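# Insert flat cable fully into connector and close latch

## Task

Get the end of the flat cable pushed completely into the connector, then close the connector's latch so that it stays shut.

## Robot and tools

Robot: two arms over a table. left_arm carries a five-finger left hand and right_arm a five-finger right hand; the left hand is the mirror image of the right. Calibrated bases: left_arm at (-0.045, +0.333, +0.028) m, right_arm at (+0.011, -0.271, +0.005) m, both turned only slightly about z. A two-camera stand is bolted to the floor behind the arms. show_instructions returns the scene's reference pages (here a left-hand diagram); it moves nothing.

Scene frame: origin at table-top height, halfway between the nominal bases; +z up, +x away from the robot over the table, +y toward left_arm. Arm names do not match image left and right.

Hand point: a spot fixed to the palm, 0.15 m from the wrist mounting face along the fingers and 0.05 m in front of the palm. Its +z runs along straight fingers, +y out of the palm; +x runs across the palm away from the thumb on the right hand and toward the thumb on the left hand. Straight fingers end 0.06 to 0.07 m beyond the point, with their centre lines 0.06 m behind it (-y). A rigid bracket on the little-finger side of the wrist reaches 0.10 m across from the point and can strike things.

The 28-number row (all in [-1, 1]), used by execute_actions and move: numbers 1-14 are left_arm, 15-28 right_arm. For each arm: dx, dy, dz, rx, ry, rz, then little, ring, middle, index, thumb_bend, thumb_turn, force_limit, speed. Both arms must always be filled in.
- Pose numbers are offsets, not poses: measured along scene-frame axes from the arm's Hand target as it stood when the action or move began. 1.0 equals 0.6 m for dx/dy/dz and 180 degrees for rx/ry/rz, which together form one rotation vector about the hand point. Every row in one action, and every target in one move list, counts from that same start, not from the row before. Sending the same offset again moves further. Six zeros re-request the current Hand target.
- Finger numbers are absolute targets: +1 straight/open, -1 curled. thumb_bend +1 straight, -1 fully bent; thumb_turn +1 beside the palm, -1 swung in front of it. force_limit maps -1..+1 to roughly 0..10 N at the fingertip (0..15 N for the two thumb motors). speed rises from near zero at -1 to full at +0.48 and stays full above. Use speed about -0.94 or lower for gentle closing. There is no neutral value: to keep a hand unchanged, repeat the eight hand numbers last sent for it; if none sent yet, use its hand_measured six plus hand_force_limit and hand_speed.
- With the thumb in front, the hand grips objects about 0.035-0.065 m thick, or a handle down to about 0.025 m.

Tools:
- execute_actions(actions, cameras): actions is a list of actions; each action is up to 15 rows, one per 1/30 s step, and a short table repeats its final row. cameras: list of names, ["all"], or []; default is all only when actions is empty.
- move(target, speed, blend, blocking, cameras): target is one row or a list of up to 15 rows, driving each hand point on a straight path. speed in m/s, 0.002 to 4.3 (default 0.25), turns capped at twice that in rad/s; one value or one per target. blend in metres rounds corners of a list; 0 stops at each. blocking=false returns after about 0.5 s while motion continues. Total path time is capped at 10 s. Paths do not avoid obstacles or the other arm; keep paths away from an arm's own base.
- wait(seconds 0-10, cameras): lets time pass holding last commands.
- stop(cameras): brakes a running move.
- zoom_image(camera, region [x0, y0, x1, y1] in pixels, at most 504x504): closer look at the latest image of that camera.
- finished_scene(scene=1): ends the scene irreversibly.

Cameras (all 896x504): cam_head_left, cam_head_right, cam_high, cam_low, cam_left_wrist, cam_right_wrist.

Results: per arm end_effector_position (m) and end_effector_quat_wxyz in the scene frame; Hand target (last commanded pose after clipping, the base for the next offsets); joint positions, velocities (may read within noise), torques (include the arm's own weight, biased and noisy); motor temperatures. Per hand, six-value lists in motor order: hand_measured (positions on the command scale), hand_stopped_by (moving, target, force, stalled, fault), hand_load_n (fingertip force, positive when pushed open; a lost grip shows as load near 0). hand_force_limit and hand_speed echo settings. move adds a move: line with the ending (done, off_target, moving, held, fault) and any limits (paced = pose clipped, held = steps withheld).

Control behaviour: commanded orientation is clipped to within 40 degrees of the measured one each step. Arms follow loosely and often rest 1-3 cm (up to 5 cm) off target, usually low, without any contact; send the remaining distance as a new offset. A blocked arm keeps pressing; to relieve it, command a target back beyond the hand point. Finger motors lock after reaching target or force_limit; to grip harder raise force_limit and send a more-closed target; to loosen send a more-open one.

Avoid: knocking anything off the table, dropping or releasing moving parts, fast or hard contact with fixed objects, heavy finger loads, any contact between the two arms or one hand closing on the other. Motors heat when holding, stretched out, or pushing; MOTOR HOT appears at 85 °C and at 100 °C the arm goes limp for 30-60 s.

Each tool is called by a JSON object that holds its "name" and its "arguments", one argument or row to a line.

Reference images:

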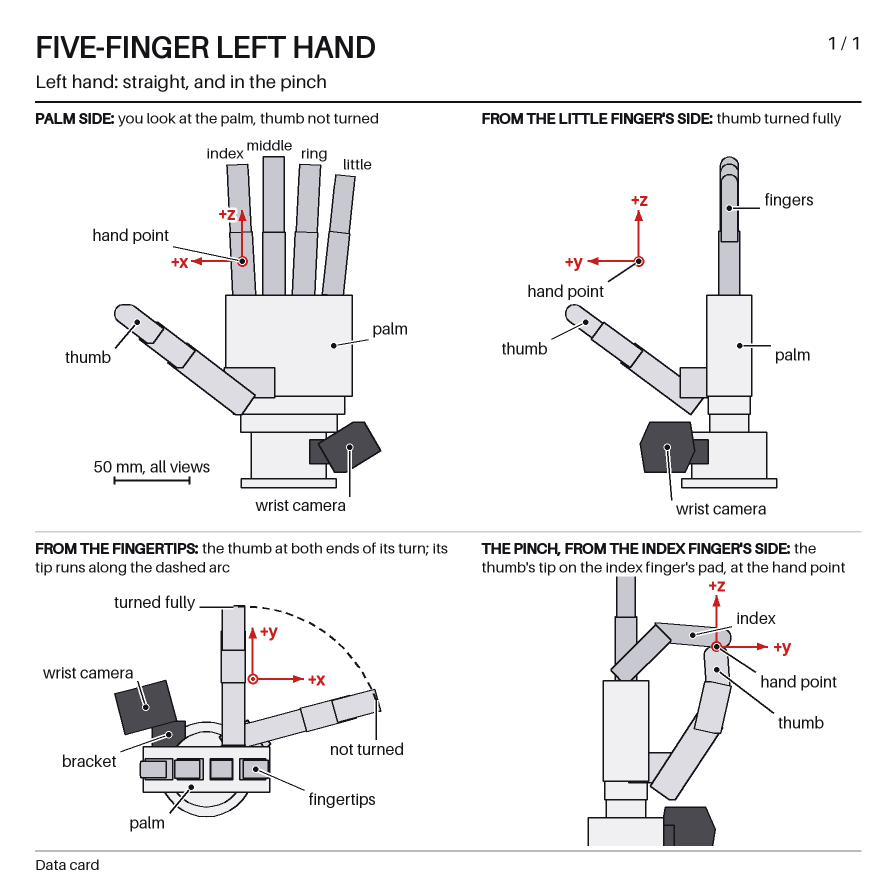

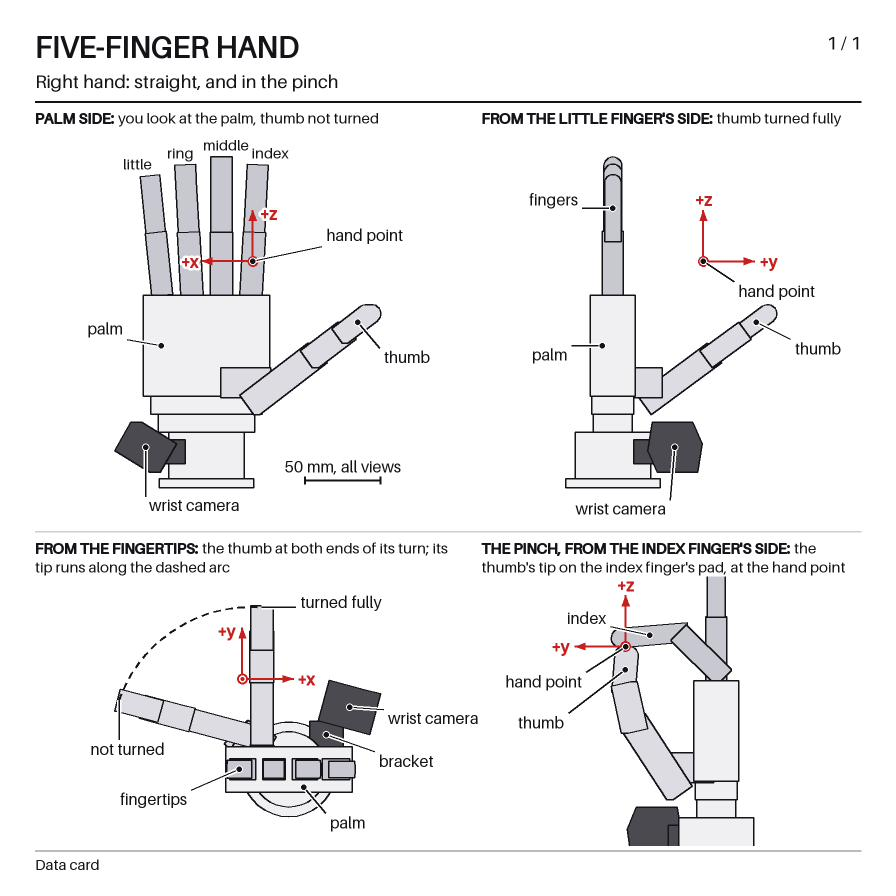

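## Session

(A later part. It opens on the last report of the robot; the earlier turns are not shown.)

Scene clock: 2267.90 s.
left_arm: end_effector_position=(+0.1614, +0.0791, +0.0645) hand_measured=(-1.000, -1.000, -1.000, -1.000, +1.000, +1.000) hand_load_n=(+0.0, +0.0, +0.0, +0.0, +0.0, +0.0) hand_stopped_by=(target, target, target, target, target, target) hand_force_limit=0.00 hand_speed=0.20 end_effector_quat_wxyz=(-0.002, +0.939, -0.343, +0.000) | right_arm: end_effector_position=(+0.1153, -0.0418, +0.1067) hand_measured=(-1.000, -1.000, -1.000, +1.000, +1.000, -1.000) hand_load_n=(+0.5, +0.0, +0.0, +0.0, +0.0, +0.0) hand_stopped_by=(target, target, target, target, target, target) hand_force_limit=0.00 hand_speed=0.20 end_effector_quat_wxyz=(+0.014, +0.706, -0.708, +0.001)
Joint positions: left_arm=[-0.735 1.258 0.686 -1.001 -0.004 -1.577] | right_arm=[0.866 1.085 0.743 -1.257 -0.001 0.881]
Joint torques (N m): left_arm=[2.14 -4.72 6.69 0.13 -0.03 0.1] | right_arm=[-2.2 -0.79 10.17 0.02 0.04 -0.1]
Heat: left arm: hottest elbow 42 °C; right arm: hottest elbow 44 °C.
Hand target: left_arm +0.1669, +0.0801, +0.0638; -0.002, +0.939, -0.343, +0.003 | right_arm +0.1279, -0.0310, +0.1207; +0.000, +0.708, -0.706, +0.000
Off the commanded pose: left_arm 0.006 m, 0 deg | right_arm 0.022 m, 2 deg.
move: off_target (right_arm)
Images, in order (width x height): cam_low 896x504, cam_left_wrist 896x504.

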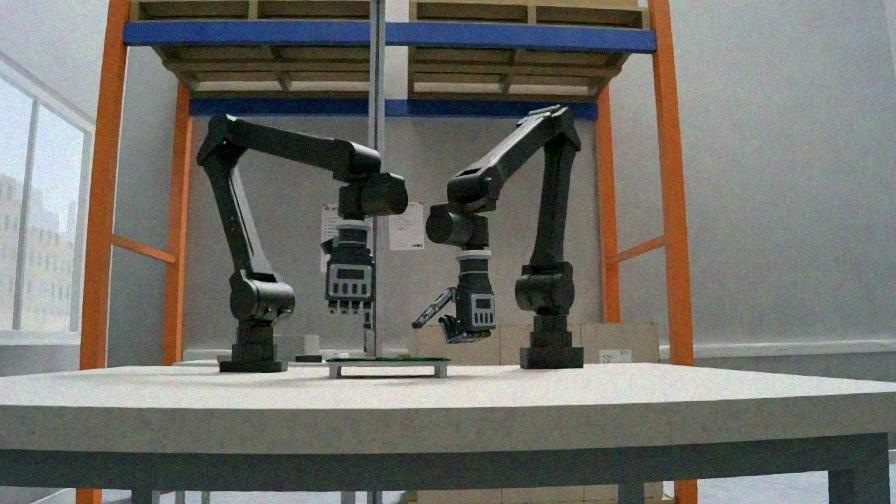

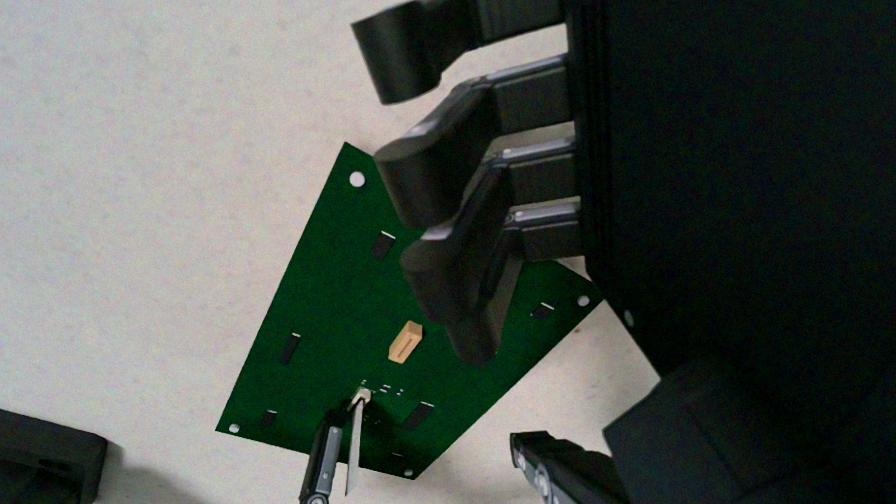

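{"name": "move", "arguments": {
  "target": [
    [0.0,0.0,0.0,0,0,0,-1,-1,-1,-1,1,1,0,0.2,-0.033,-0.003,0.055,0,0,0,-1,-1,-1,1,1,-1,0,0.2],
    [0.0,0.0,0.0,0,0,0,-1,-1,-1,-1,1,1,0,0.2,-0.025,-0.003,0.0,0,0,0,-1,-1,-1,1,1,-1,0,0.2]
  ],
  "speed": 0.1,
  "cameras": ["cam_left_wrist","cam_low"]
}}

{"name": "zoom_image", "arguments": {
  "camera": "cam_left_wrist",
  "region": [300, 370, 390, 460]
}}

{"name": "zoom_image", "arguments": {
  "camera": "cam_low",
  "region": [345, 315, 405, 375]
}}

Scene clock: 2303.03 s.
left_arm: end_effector_position=(+0.1614, +0.0791, +0.0645) hand_measured=(-1.000, -1.000, -1.000, -1.000, +1.000, +1.000) hand_load_n=(+0.0, +0.0, +0.0, +0.0, +0.0, +0.0) hand_stopped_by=(target, target, target, target, target, target) hand_force_limit=0.00 hand_speed=0.20 end_effector_quat_wxyz=(-0.002, +0.939, -0.343, +0.000) | right_arm: end_effector_position=(+0.1096, -0.0341, +0.1230) hand_measured=(-1.000, -1.000, -1.000, +1.000, +1.000, -1.000) hand_load_n=(+0.0, +0.0, +0.0, +0.0, +0.0, +0.0) hand_stopped_by=(target, target, target, target, target, target) hand_force_limit=0.00 hand_speed=0.20 end_effector_quat_wxyz=(+0.001, +0.710, -0.704, +0.000)
Joint positions: left_arm=[-0.735 1.258 0.686 -1.001 -0.004 -1.577] | right_arm=[0.902 1.056 0.769 -1.286 -0.001 0.906]
Joint torques (N m): left_arm=[2.14 -4.72 6.65 0.18 -0.03 0.1] | right_arm=[-2.08 -0.79 6.84 0.7 0.02 0.05]
Heat: left arm: hottest elbow 42 °C; right arm: hottest elbow 48 °C.
Hand target: left_arm +0.1669, +0.0801, +0.0638; -0.002, +0.939, -0.343, +0.003 | right_arm +0.1128, -0.0328, +0.1206; +0.000, +0.708, -0.706, +0.000
Off the commanded pose: left_arm 0.006 m, 0 deg | right_arm 0.004 m, 0 deg.
move: done
Images, in order (width x height): cam_low 896x504, cam_left_wrist 896x504.

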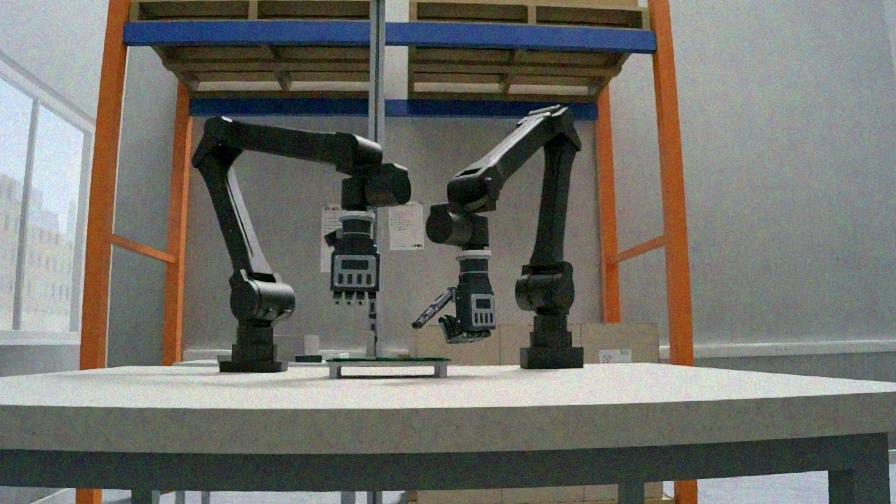

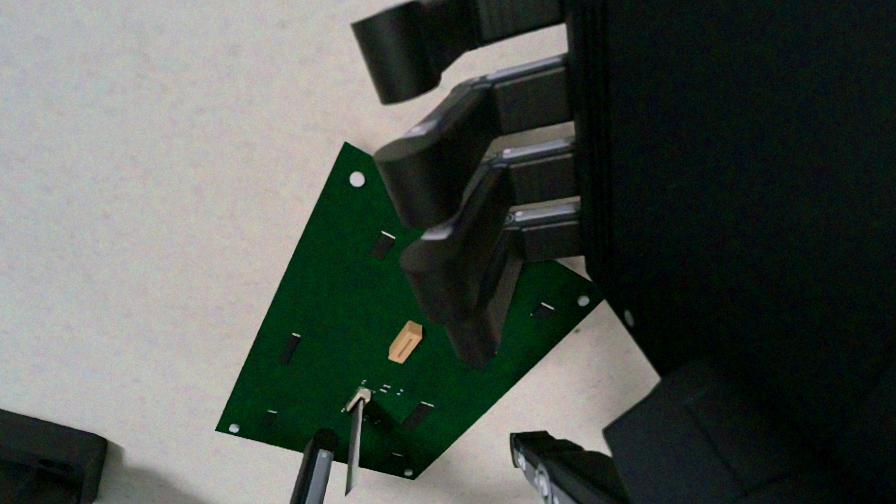

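Scaled by 5.600 from the camera's 896x504 image, which has a finer 1280x720 frame.

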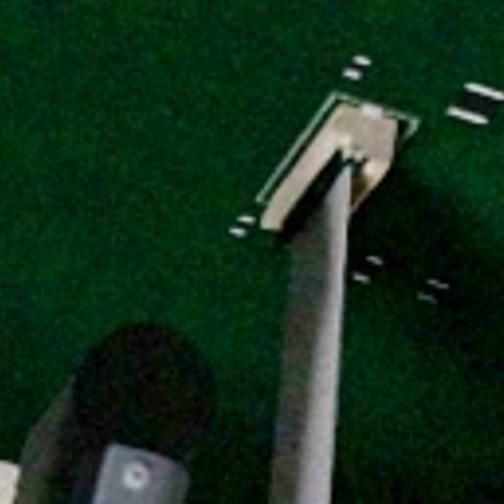

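Scaled by 8.400 from the camera's 896x504 image, which has a finer 1280x720 frame.

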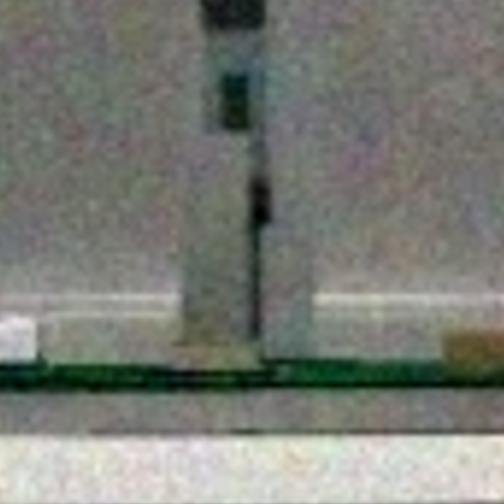

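{"name": "move", "arguments": {
  "target": [
    [0.0,0.0,0.0,0,0,0,-1,-1,-1,-1,1,1,0,0.2,0.0153,-0.0023,-0.0325,0,0,0,-1,-1,-1,1,1,-1,0,0.2]
  ],
  "speed": 0.04,
  "cameras": ["cam_left_wrist","cam_low"]
}}

{"name": "zoom_image", "arguments": {
  "camera": "cam_left_wrist",
  "region": [310, 370, 400, 460]
}}

{"name": "zoom_image", "arguments": {
  "camera": "cam_low",
  "region": [345, 315, 405, 375]
}}

Scene clock: 2323.73 s.
left_arm: end_effector_position=(+0.1614, +0.0791, +0.0645) hand_measured=(-1.000, -1.000, -1.000, -1.000, +1.000, +1.000) hand_load_n=(+0.0, +0.0, +0.0, +0.0, -0.5, +0.0) hand_stopped_by=(target, target, target, target, target, target) hand_force_limit=0.00 hand_speed=0.20 end_effector_quat_wxyz=(-0.002, +0.939, -0.343, +0.000) | right_arm: end_effector_position=(+0.1191, -0.0338, +0.1042) hand_measured=(-1.000, -1.000, -1.000, +1.000, +1.000, -1.000) hand_load_n=(+0.0, +0.0, +0.5, +0.0, +0.0, +0.0) hand_stopped_by=(target, target, target, target, target, target) hand_force_limit=0.00 hand_speed=0.20 end_effector_quat_wxyz=(-0.001, +0.706, -0.708, -0.001)
Joint positions: left_arm=[-0.735 1.258 0.686 -1.001 -0.004 -1.577] | right_arm=[0.874 1.089 0.74 -1.22 -0.001 0.889]
Joint torques (N m): left_arm=[2.2 -4.84 6.64 0.16 -0.02 0.09] | right_arm=[-2.26 -0.91 6.61 0.72 0.03 -0.13]
Heat: left arm: hottest elbow 42 °C; right arm: hottest elbow 48 °C.
Hand target: left_arm +0.1669, +0.0801, +0.0638; -0.002, +0.939, -0.343, +0.003 | right_arm +0.1221, -0.0342, +0.1011; +0.000, +0.708, -0.706, +0.000
Off the commanded pose: left_arm 0.006 m, 0 deg | right_arm 0.004 m, 0 deg.
move: done
Images, in order (width x height): cam_low 896x504, cam_left_wrist 896x504.

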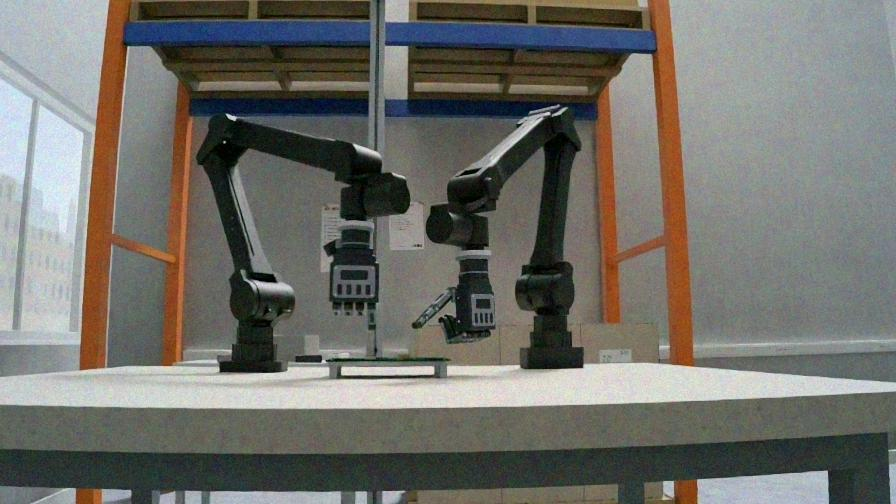

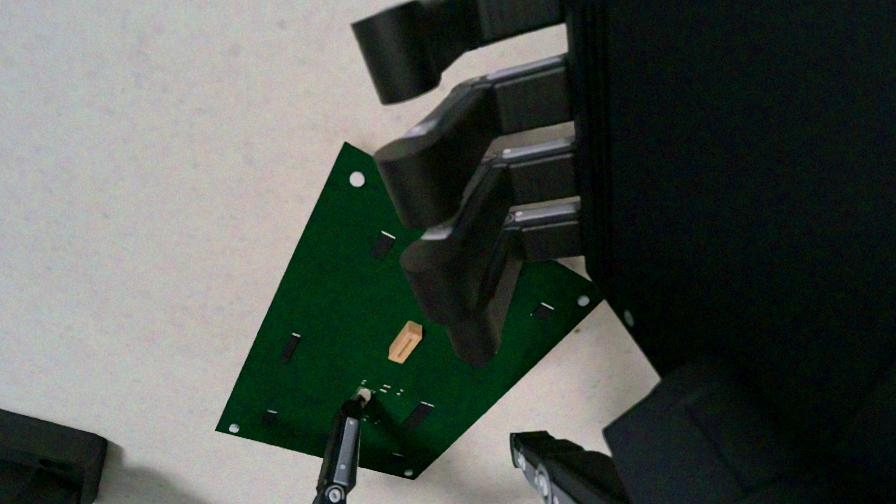

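Scaled by 5.600 from the camera's 896x504 image, which has a finer 1280x720 frame.

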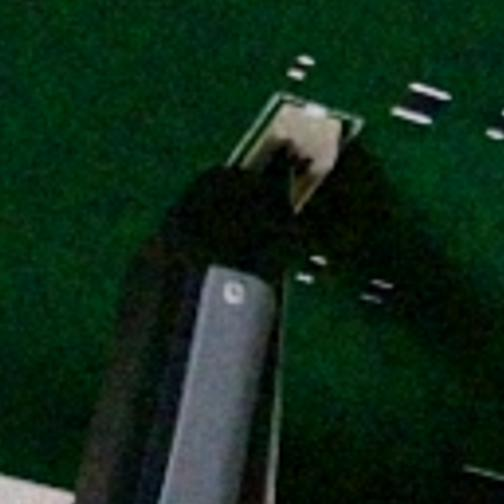

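Scaled by 8.400 from the camera's 896x504 image, which has a finer 1280x720 frame.

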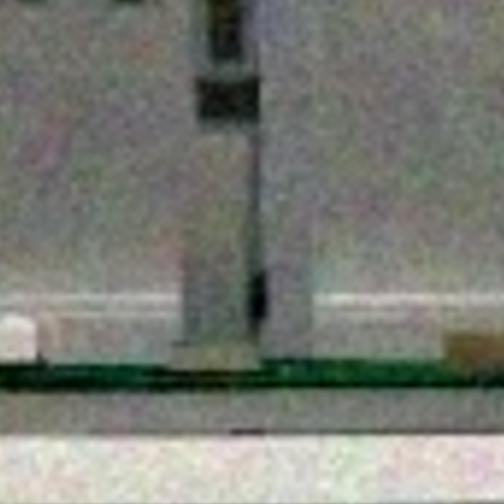

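{"name": "zoom_image", "arguments": {
  "camera": "cam_left_wrist",
  "region": [335, 380, 380, 425]
}}

Scaled by 11.200 from the camera's 896x504 image, which has a finer 1280x720 frame.

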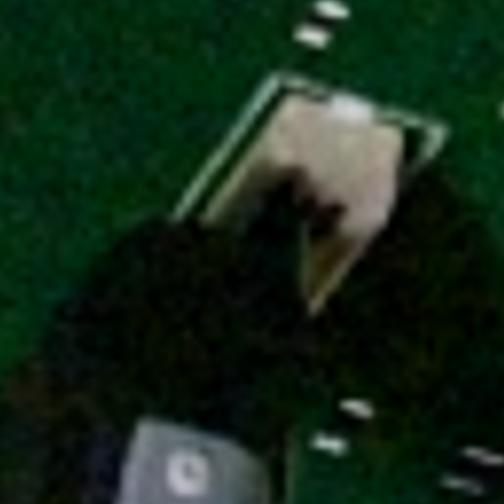

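{"name": "zoom_image", "arguments": {
  "camera": "cam_left_wrist",
  "region": [320, 375, 400, 455]
}}

Scaled by 6.300 from the camera's 896x504 image, which has a finer 1280x720 frame.

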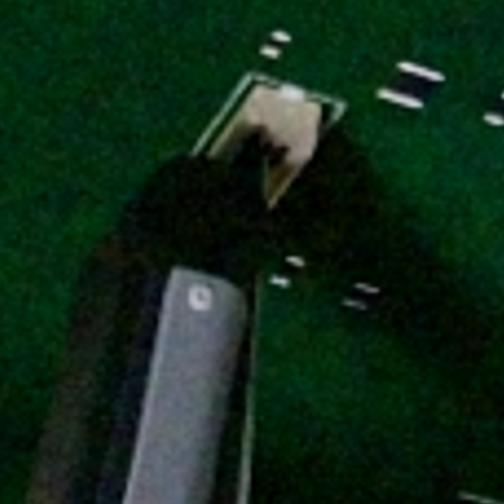

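{"name": "move", "arguments": {
  "target": [
    [0.0,0.0,0.0,0,0,0,-1,-1,-1,-1,1,1,0,0.2,0.005,-0.0005,-0.0133,0,0,0,-1,-1,-1,1,1,-1,0,0.2]
  ],
  "speed": 0.03,
  "cameras": ["cam_left_wrist","cam_low"]
}}

{"name": "zoom_image", "arguments": {
  "camera": "cam_left_wrist",
  "region": [320, 375, 400, 455]
}}

{"name": "zoom_image", "arguments": {
  "camera": "cam_low",
  "region": [345, 315, 405, 375]
}}

Scene clock: 2500.00 s.
left_arm: end_effector_position=(+0.1614, +0.0791, +0.0645) hand_measured=(-1.000, -1.000, -1.000, -1.000, +1.000, +1.000) hand_load_n=(+0.5, +0.0, +0.0, +0.0, +0.0, +0.0) hand_stopped_by=(target, target, target, target, target, target) hand_force_limit=0.00 hand_speed=0.20 end_effector_quat_wxyz=(-0.002, +0.939, -0.343, +0.000) | right_arm: end_effector_position=(+0.1209, -0.0343, +0.1006) hand_measured=(-1.000, -1.000, -1.000, +1.000, +1.000, -1.000) hand_load_n=(+0.0, +0.0, +0.0, -2.0, +0.0, +0.0) hand_stopped_by=(target, target, target, target, target, target) hand_force_limit=0.00 hand_speed=0.20 end_effector_quat_wxyz=(-0.002, +0.709, -0.706, -0.001)
Joint positions: left_arm=[-0.735 1.258 0.686 -1.001 -0.004 -1.577] | right_arm=[0.868 1.096 0.734 -1.206 -0.001 0.876]
Joint torques (N m): left_arm=[2.2 -4.84 6.68 0.18 -0.03 0.1] | right_arm=[-2.67 -0.5 6.13 1.29 0.05 -0.05]
Heat: left arm: hottest elbow 42 °C; right arm: hottest elbow 45 °C.
Hand target: left_arm +0.1669, +0.0801, +0.0638; -0.002, +0.939, -0.343, +0.003 | right_arm +0.1252, -0.0344, +0.0932; +0.000, +0.708, -0.706, +0.001
Off the commanded pose: left_arm 0.006 m, 0 deg | right_arm 0.009 m, 0 deg.
move: done
Images, in order (width x height): cam_low 896x504, cam_left_wrist 896x504.

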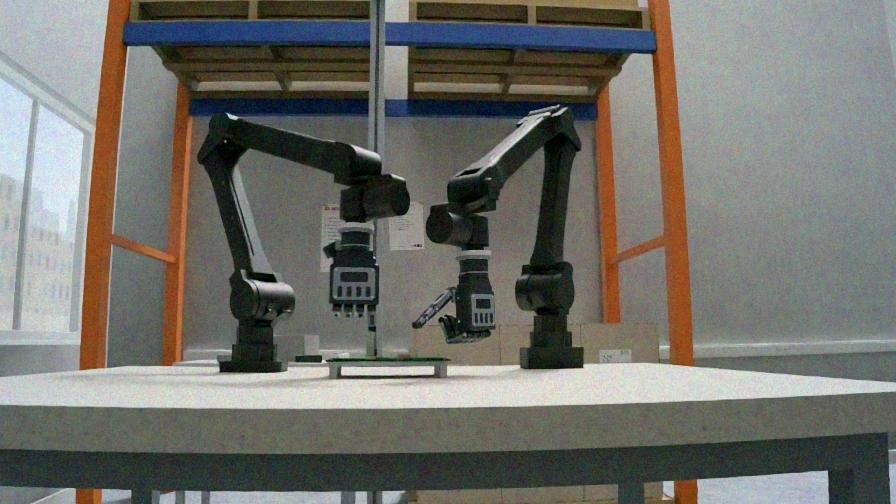

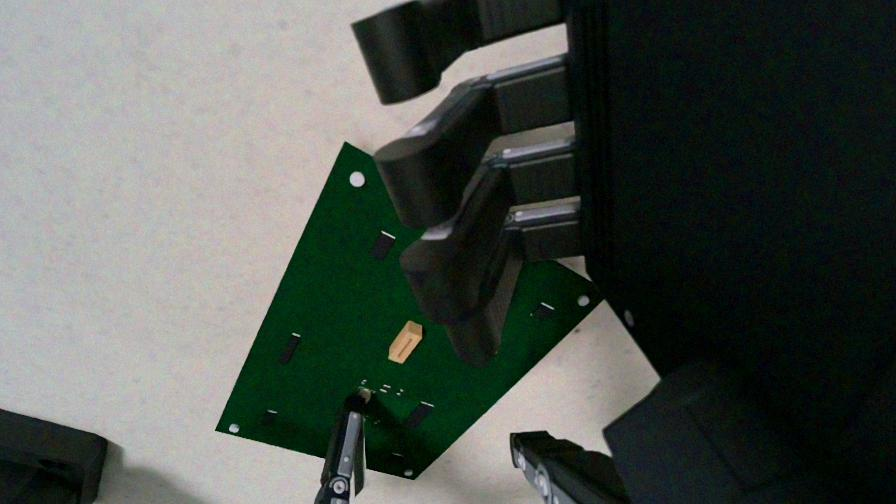

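Scaled by 6.300 from the camera's 896x504 image, which has a finer 1280x720 frame.

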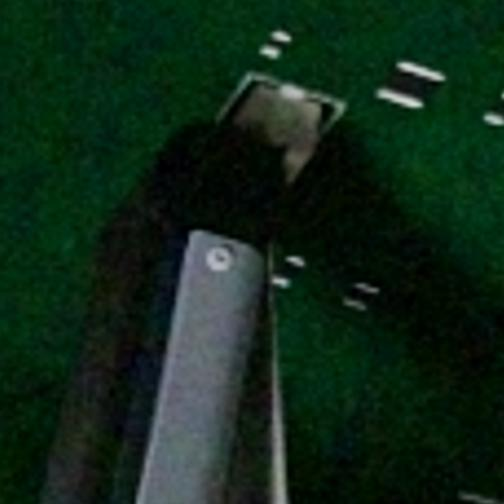

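Scaled by 8.400 from the camera's 896x504 image, which has a finer 1280x720 frame.

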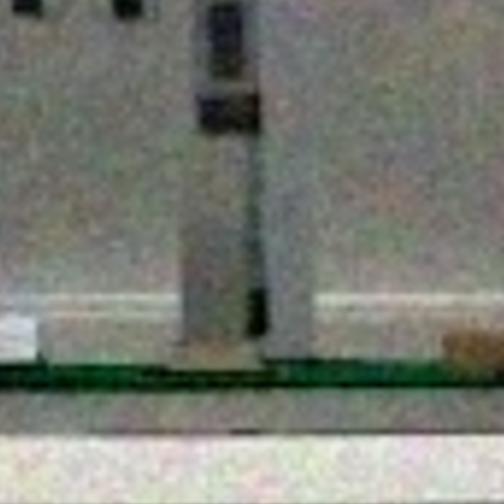

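{"name": "move", "arguments": {
  "target": [
    [0.0,0.0,0.0,0,0,0,-1,-1,-1,-1,1,1,0,0.2,0.0,0.0,-0.0167,0,0,0,-1,-1,-1,1,1,-1,0,0.2]
  ],
  "speed": 0.03,
  "cameras": ["cam_left_wrist","cam_low"]
}}

{"name": "zoom_image", "arguments": {
  "camera": "cam_left_wrist",
  "region": [320, 375, 400, 455]
}}

{"name": "zoom_image", "arguments": {
  "camera": "cam_low",
  "region": [345, 315, 405, 375]
}}

Scene clock: 2524.87 s.
left_arm: end_effector_position=(+0.1614, +0.0791, +0.0645) hand_measured=(-1.000, -1.000, -1.000, -1.000, +1.000, +1.000) hand_load_n=(+0.0, +0.0, +0.0, +0.0, +0.0, +0.0) hand_stopped_by=(target, target, target, target, target, target) hand_force_limit=0.00 hand_speed=0.20 end_effector_quat_wxyz=(-0.002, +0.939, -0.343, +0.000) | right_arm: end_effector_position=(+0.1180, -0.0349, +0.0939) hand_measured=(-1.000, -1.000, -1.000, +1.000, +1.000, -1.000) hand_load_n=(+0.0, +0.0, +0.0, -4.0, +0.0, +0.0) hand_stopped_by=(target, target, target, target, target, target) hand_force_limit=0.00 hand_speed=0.20 end_effector_quat_wxyz=(+0.001, +0.711, -0.704, -0.006)
Joint positions: left_arm=[-0.735 1.258 0.686 -1.001 -0.004 -1.577] | right_arm=[0.868 1.102 0.718 -1.187 -0.012 0.87]
Joint torques (N m): left_arm=[2.2 -4.66 6.64 0.21 -0.03 0.11] | right_arm=[-2.26 0.56 5.9 1.76 0.43 0.05]
Heat: left arm: hottest elbow 42 °C; right arm: hottest elbow 44 °C.
Hand target: left_arm +0.1669, +0.0801, +0.0638; -0.002, +0.939, -0.343, +0.003 | right_arm +0.1251, -0.0345, +0.0831; +0.000, +0.708, -0.706, +0.001
Off the commanded pose: left_arm 0.006 m, 0 deg | right_arm 0.013 m, 1 deg.
move: off_target (right_arm)
Images, in order (width x height): cam_low 896x504, cam_left_wrist 896x504.

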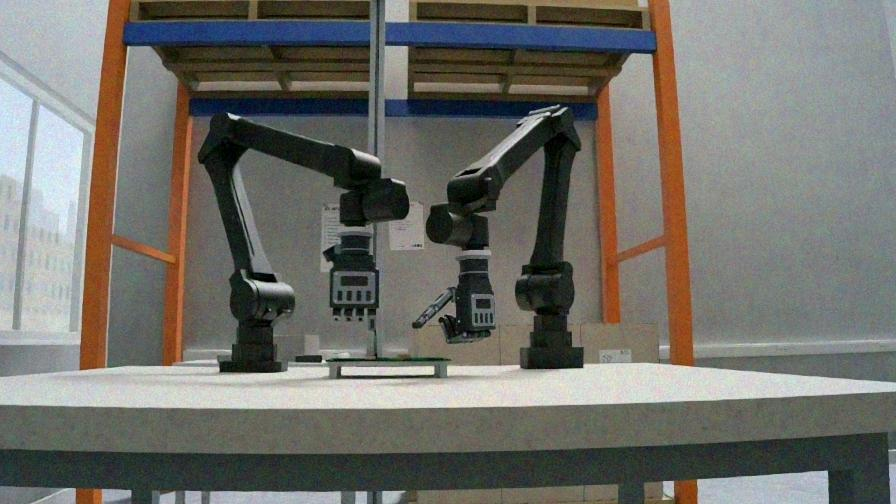

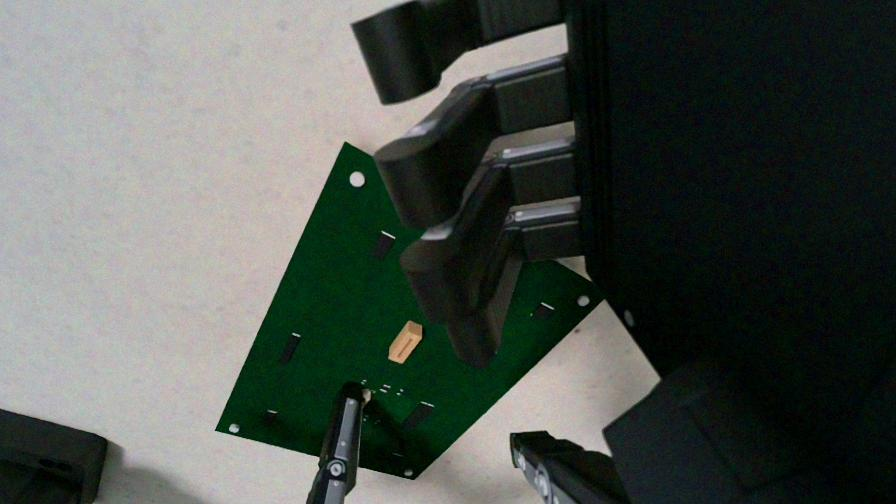

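Scaled by 6.300 from the camera's 896x504 image, which has a finer 1280x720 frame.

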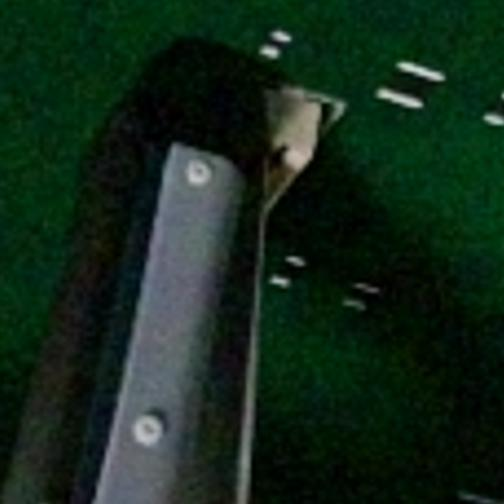

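Scaled by 8.400 from the camera's 896x504 image, which has a finer 1280x720 frame.

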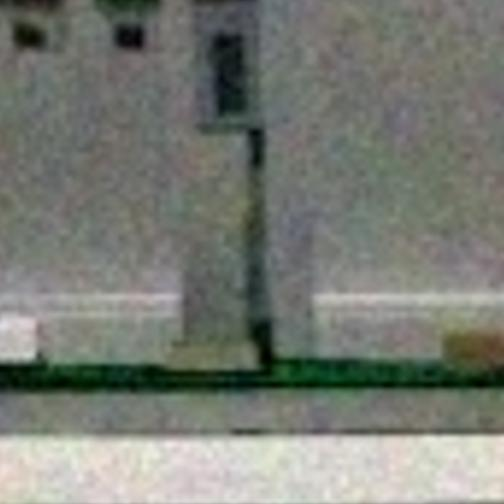

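{"name": "move", "arguments": {
  "target": [
    [0.0,0.0,0.0,0,0,0,-1,-1,-1,-1,1,1,0,0.2,-0.025,0.0,0.02,0,0,0,-1,-1,-1,1,1,-1,0,0.2],
    [0.0,0.0,0.0,0,0,0,-1,-1,-1,-1,1,1,0,0.2,-0.03,-0.0,0.12,0,0,0,-1,-1,-1,1,1,-1,0,0.2],
    [0.0,0.0,0.0,0,0,0,-1,-1,-1,-1,1,1,0,0.2,-0.02,0.0,0.0625,0,0,0,-1,-1,-1,1,1,-1,0,0.2]
  ],
  "speed": 0.08,
  "blend": [0.005,0.0,0.0],
  "cameras": ["cam_left_wrist","cam_low"]
}}

{"name": "zoom_image", "arguments": {
  "camera": "cam_left_wrist",
  "region": [300, 370, 390, 460]
}}

{"name": "zoom_image", "arguments": {
  "camera": "cam_left_wrist",
  "region": [335, 380, 380, 425]
}}

{"name": "zoom_image", "arguments": {
  "camera": "cam_low",
  "region": [345, 315, 405, 375]
}}

Scene clock: 2563.33 s.
left_arm: end_effector_position=(+0.1614, +0.0791, +0.0645) hand_measured=(-1.000, -1.000, -1.000, -1.000, +1.000, +1.000) hand_load_n=(+0.0, +0.0, +0.0, +0.5, +0.0, +0.0) hand_stopped_by=(target, target, target, target, target, target) hand_force_limit=0.00 hand_speed=0.20 end_effector_quat_wxyz=(-0.002, +0.939, -0.343, +0.000) | right_arm: end_effector_position=(+0.1094, -0.0351, +0.1232) hand_measured=(-1.000, -1.000, -1.000, +1.000, +1.000, -1.000) hand_load_n=(+0.0, +0.0, +0.0, +0.0, +0.0, +0.0) hand_stopped_by=(target, target, target, target, target, target) hand_force_limit=0.00 hand_speed=0.20 end_effector_quat_wxyz=(+0.000, +0.709, -0.705, -0.001)
Joint positions: left_arm=[-0.735 1.258 0.686 -1.001 -0.004 -1.577] | right_arm=[0.9 1.052 0.767 -1.287 -0.002 0.907]
Joint torques (N m): left_arm=[2.2 -4.66 6.6 0.12 -0.04 0.09] | right_arm=[-2.26 -0.73 6.84 0.79 0.07 -0.01]
Heat: left arm: hottest elbow 42 °C; right arm: hottest elbow 44 °C.
Hand target: left_arm +0.1669, +0.0801, +0.0638; -0.002, +0.939, -0.343, +0.003 | right_arm +0.1132, -0.0345, +0.1207; +0.000, +0.708, -0.706, +0.000
Off the commanded pose: left_arm 0.006 m, 0 deg | right_arm 0.005 m, 0 deg.
move: done
Images, in order (width x height): cam_low 896x504, cam_left_wrist 896x504.

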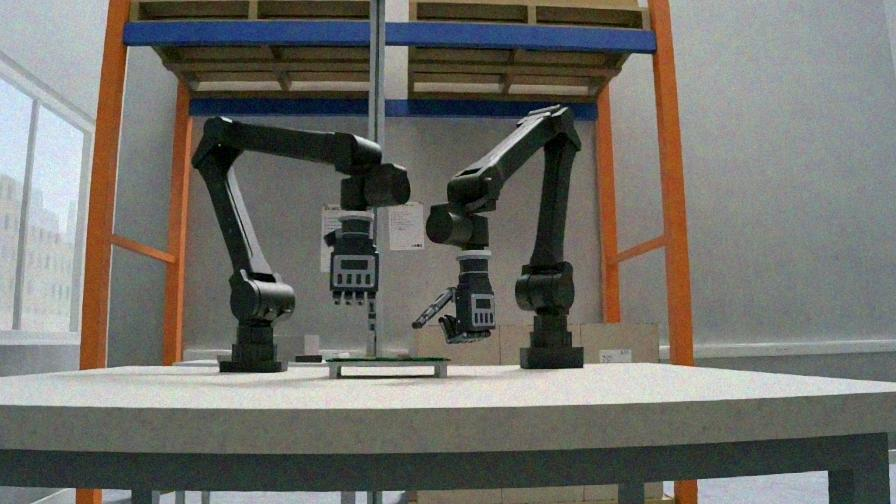

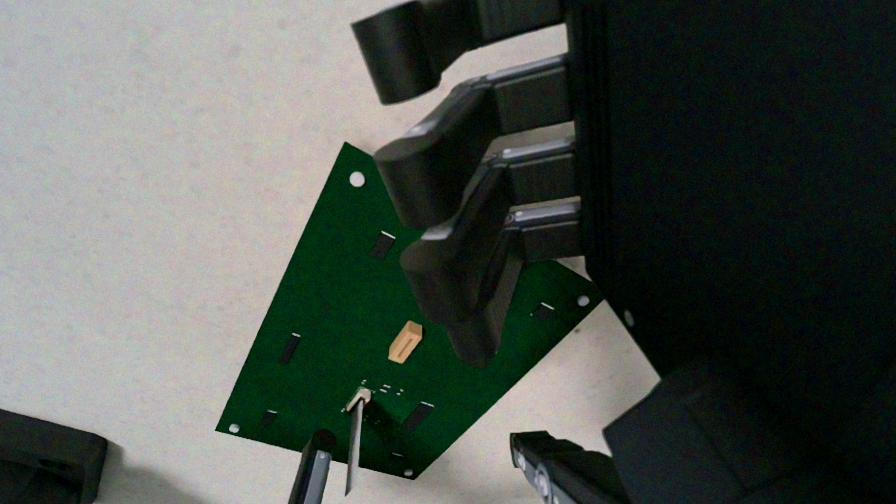

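Scaled by 5.600 from the camera's 896x504 image, which has a finer 1280x720 frame.

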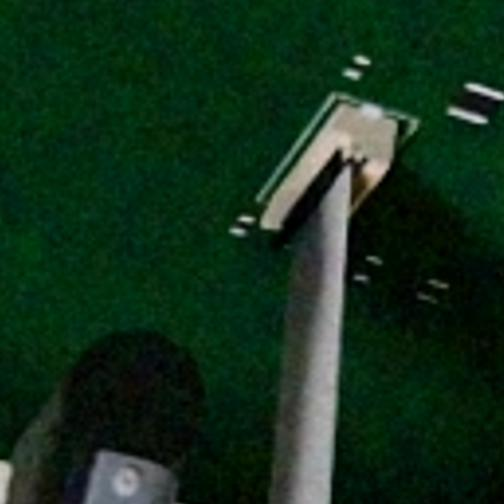

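Scaled by 11.200 from the camera's 896x504 image, which has a finer 1280x720 frame.

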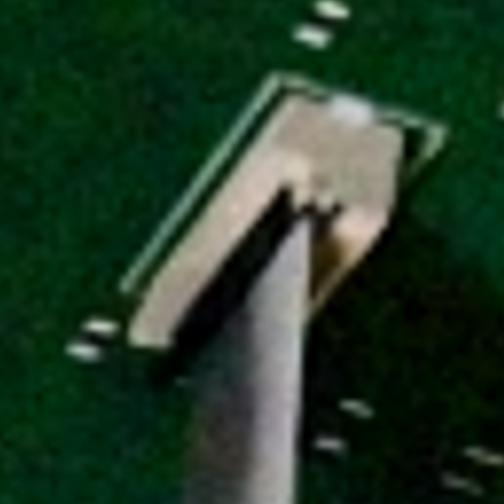

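Scaled by 8.400 from the camera's 896x504 image, which has a finer 1280x720 frame.

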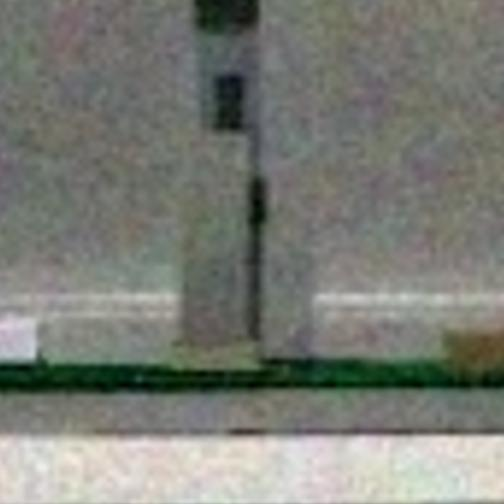

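{"name": "move", "arguments": {
  "target": [
    [-0.033,0.1,0.0,0,0,0,-1,-1,-1,-1,1,1,0,0.2,-0.01,0.0,0.1,0,0,0,-1,-1,-1,1,1,-1,0,0.2]
  ],
  "speed": 0.15,
  "cameras": ["cam_left_wrist","cam_low","cam_head_left"]
}}

Scene clock: 2733.47 s.
left_arm: end_effector_position=(+0.1459, +0.1369, +0.0607) hand_measured=(-1.000, -1.000, -1.000, -1.000, +1.000, +1.000) hand_load_n=(+0.0, +0.5, +0.0, +0.0, +0.0, +0.0) hand_stopped_by=(target, target, target, target, target, target) hand_force_limit=0.00 hand_speed=0.20 end_effector_quat_wxyz=(-0.003, +0.940, -0.342, +0.002) | right_arm: end_effector_position=(+0.0998, -0.0466, +0.1621) hand_measured=(-1.000, -1.000, -1.000, +1.000, +1.000, -1.000) hand_load_n=(+0.0, +0.0, +0.0, +0.0, -0.5, +0.0) hand_stopped_by=(target, target, target, target, target, target) hand_force_limit=0.00 hand_speed=0.20 end_effector_quat_wxyz=(+0.023, +0.709, -0.705, +0.002)
Joint positions: left_arm=[-0.596 1.118 0.568 -1.018 -0.006 -1.438] | right_arm=[0.902 1.017 0.847 -1.447 -0.002 0.907]
Joint torques (N m): left_arm=[2.14 -4.37 6.72 -0.62 0.08 0.09] | right_arm=[-1.14 -1.61 10.47 -0.08 0.04 0.17]
Heat: left arm: hottest elbow 42 °C; right arm: hottest elbow 44 °C.
Hand target: left_arm +0.1470, +0.1401, +0.0637; -0.002, +0.939, -0.343, +0.003 | right_arm +0.1071, -0.0345, +0.1807; +0.000, +0.708, -0.706, +0.000
Off the commanded pose: left_arm 0.005 m, 0 deg | right_arm 0.023 m, 3 deg.
move: off_target (right_arm)
Images, in order (width x height): cam_head_left 896x504, cam_low 896x504, cam_left_wrist 896x504.

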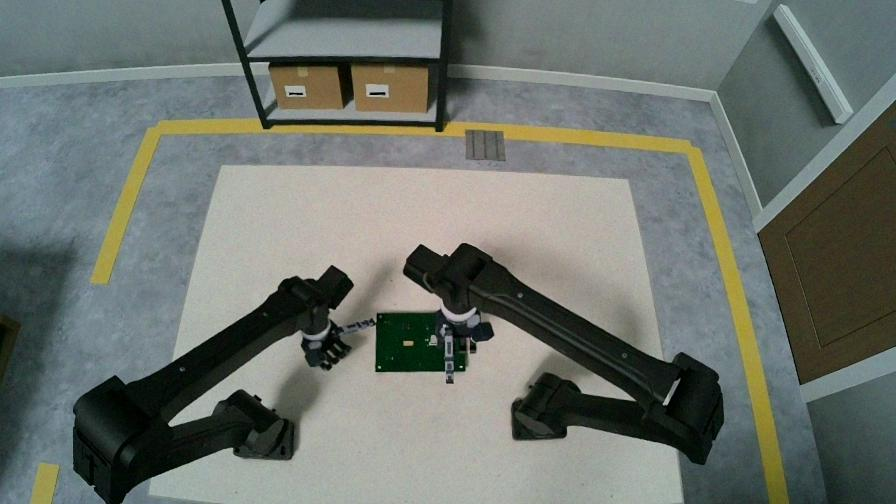

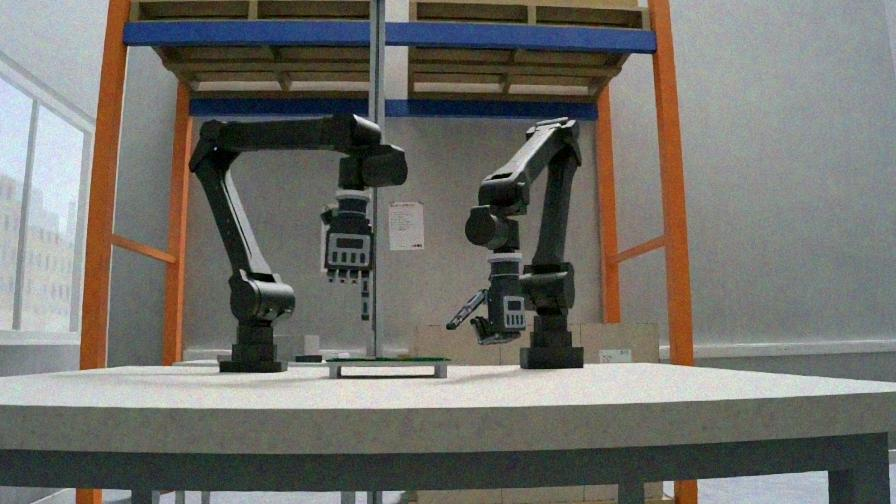

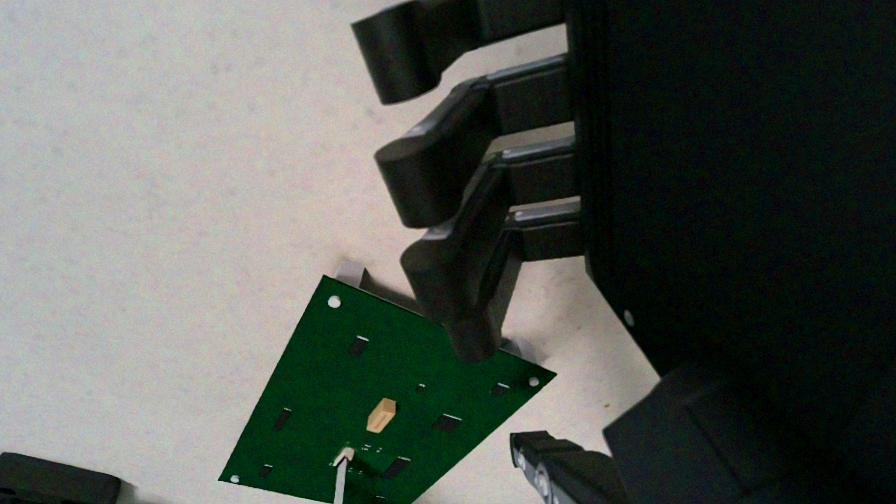

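{"name": "move", "arguments": {
  "target": [
    [0.037,-0.057,0.0,-0.07,-0.045,0,-1,-1,-1,-1,1,1,0,0.2,0.0965,-0.106,-0.018,0,0,0.5,-1,-1,-1,1,1,-1,0,0.2]
  ],
  "speed": 0.15,
  "cameras": ["cam_left_wrist","cam_low","cam_head_left"]
}}

Scene clock: 2774.90 s.
left_arm: end_effector_position=(+0.1631, +0.1056, +0.0596) hand_measured=(-1.000, -1.000, -1.000, -1.000, +1.000, +1.000) hand_load_n=(+0.0, +0.0, +0.0, +0.0, -0.5, +0.0) hand_stopped_by=(target, target, target, target, target, target) hand_force_limit=0.00 hand_speed=0.20 end_effector_quat_wxyz=(+0.074, +0.932, -0.341, +0.095) | right_arm: end_effector_position=(+0.1557, -0.1110, +0.1600) hand_measured=(-1.000, -1.000, -1.000, +1.000, +1.000, -1.000) hand_load_n=(+0.0, +0.0, +0.0, +0.0, -0.5, +0.0) hand_stopped_by=(target, target, target, target, target, target) hand_force_limit=0.00 hand_speed=0.20 end_effector_quat_wxyz=(+0.017, +1.000, -0.008, -0.012)
Joint positions: left_arm=[-0.581 1.08 0.48 -0.754 0.107 -1.433] | right_arm=[0.884 1.125 0.909 -1.397 0.003 -0.658]
Joint torques (N m): left_arm=[2.43 -3.72 6.76 0.64 0.32 0.05] | right_arm=[-1.26 -2.14 9.61 0.62 -0.05 -0.07]
Motor temperatures (°C): left_arm=[26 31 42 27 25 27] | right_arm=[28 26 52 24 26 25]
Heat: left arm: hottest elbow 42 °C; right arm: hottest elbow 52 °C.
Hand target: left_arm +0.1694, +0.1059, +0.0639; +0.077, +0.931, -0.340, +0.107 | right_arm +0.1650, -0.0981, +0.1699; +0.000, +1.000, +0.001, +0.000
Off the commanded pose: left_arm 0.007 m, 1 deg | right_arm 0.019 m, 3 deg.
move: off_target (right_arm)
Images, in order (width x height): cam_head_left 896x504, cam_low 896x504, cam_left_wrist 896x504.

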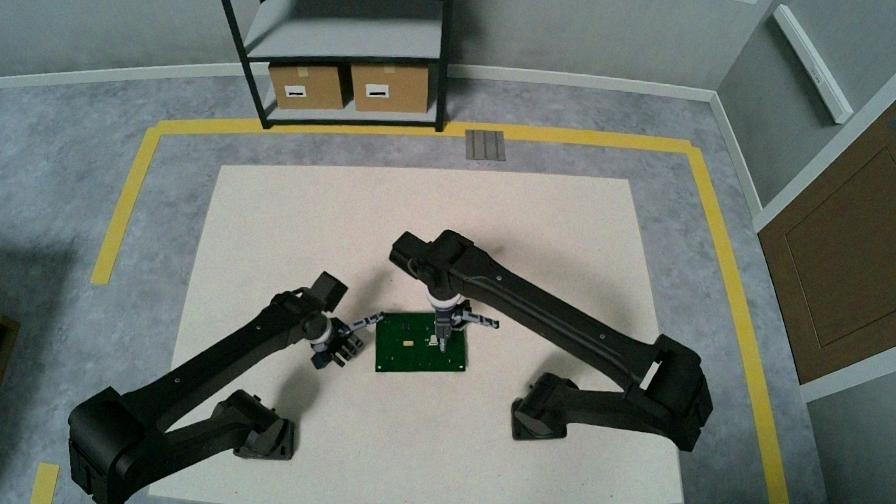

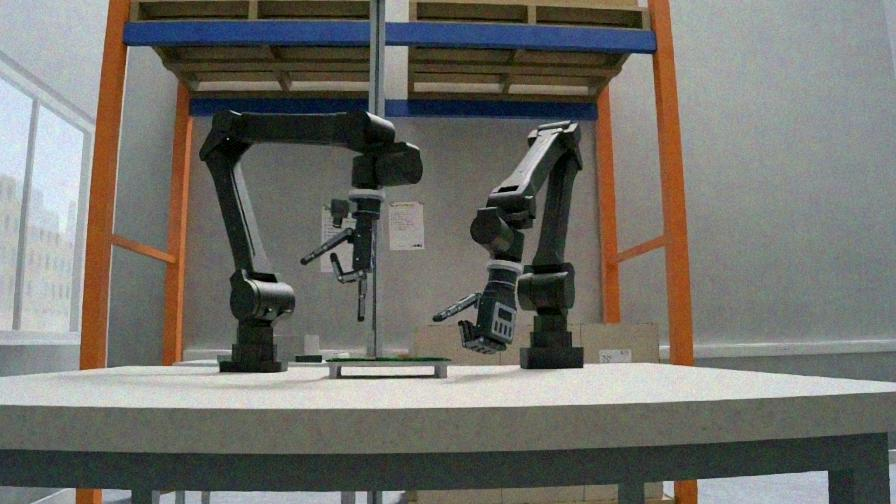

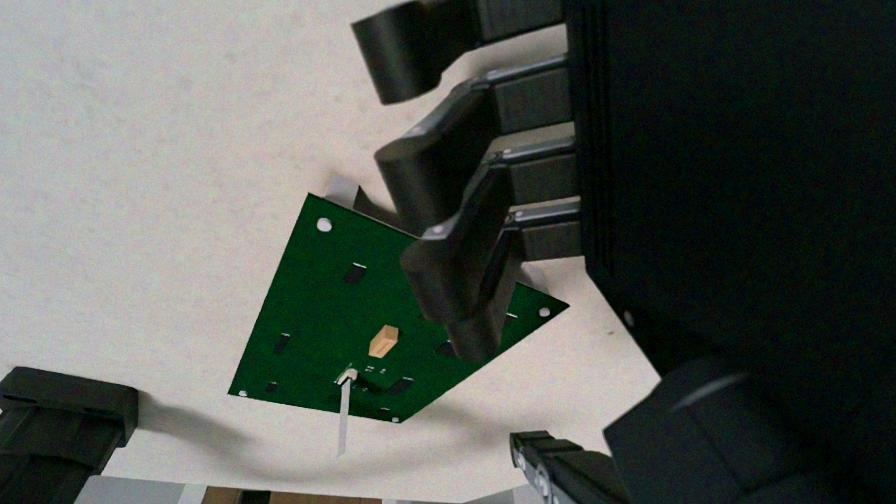

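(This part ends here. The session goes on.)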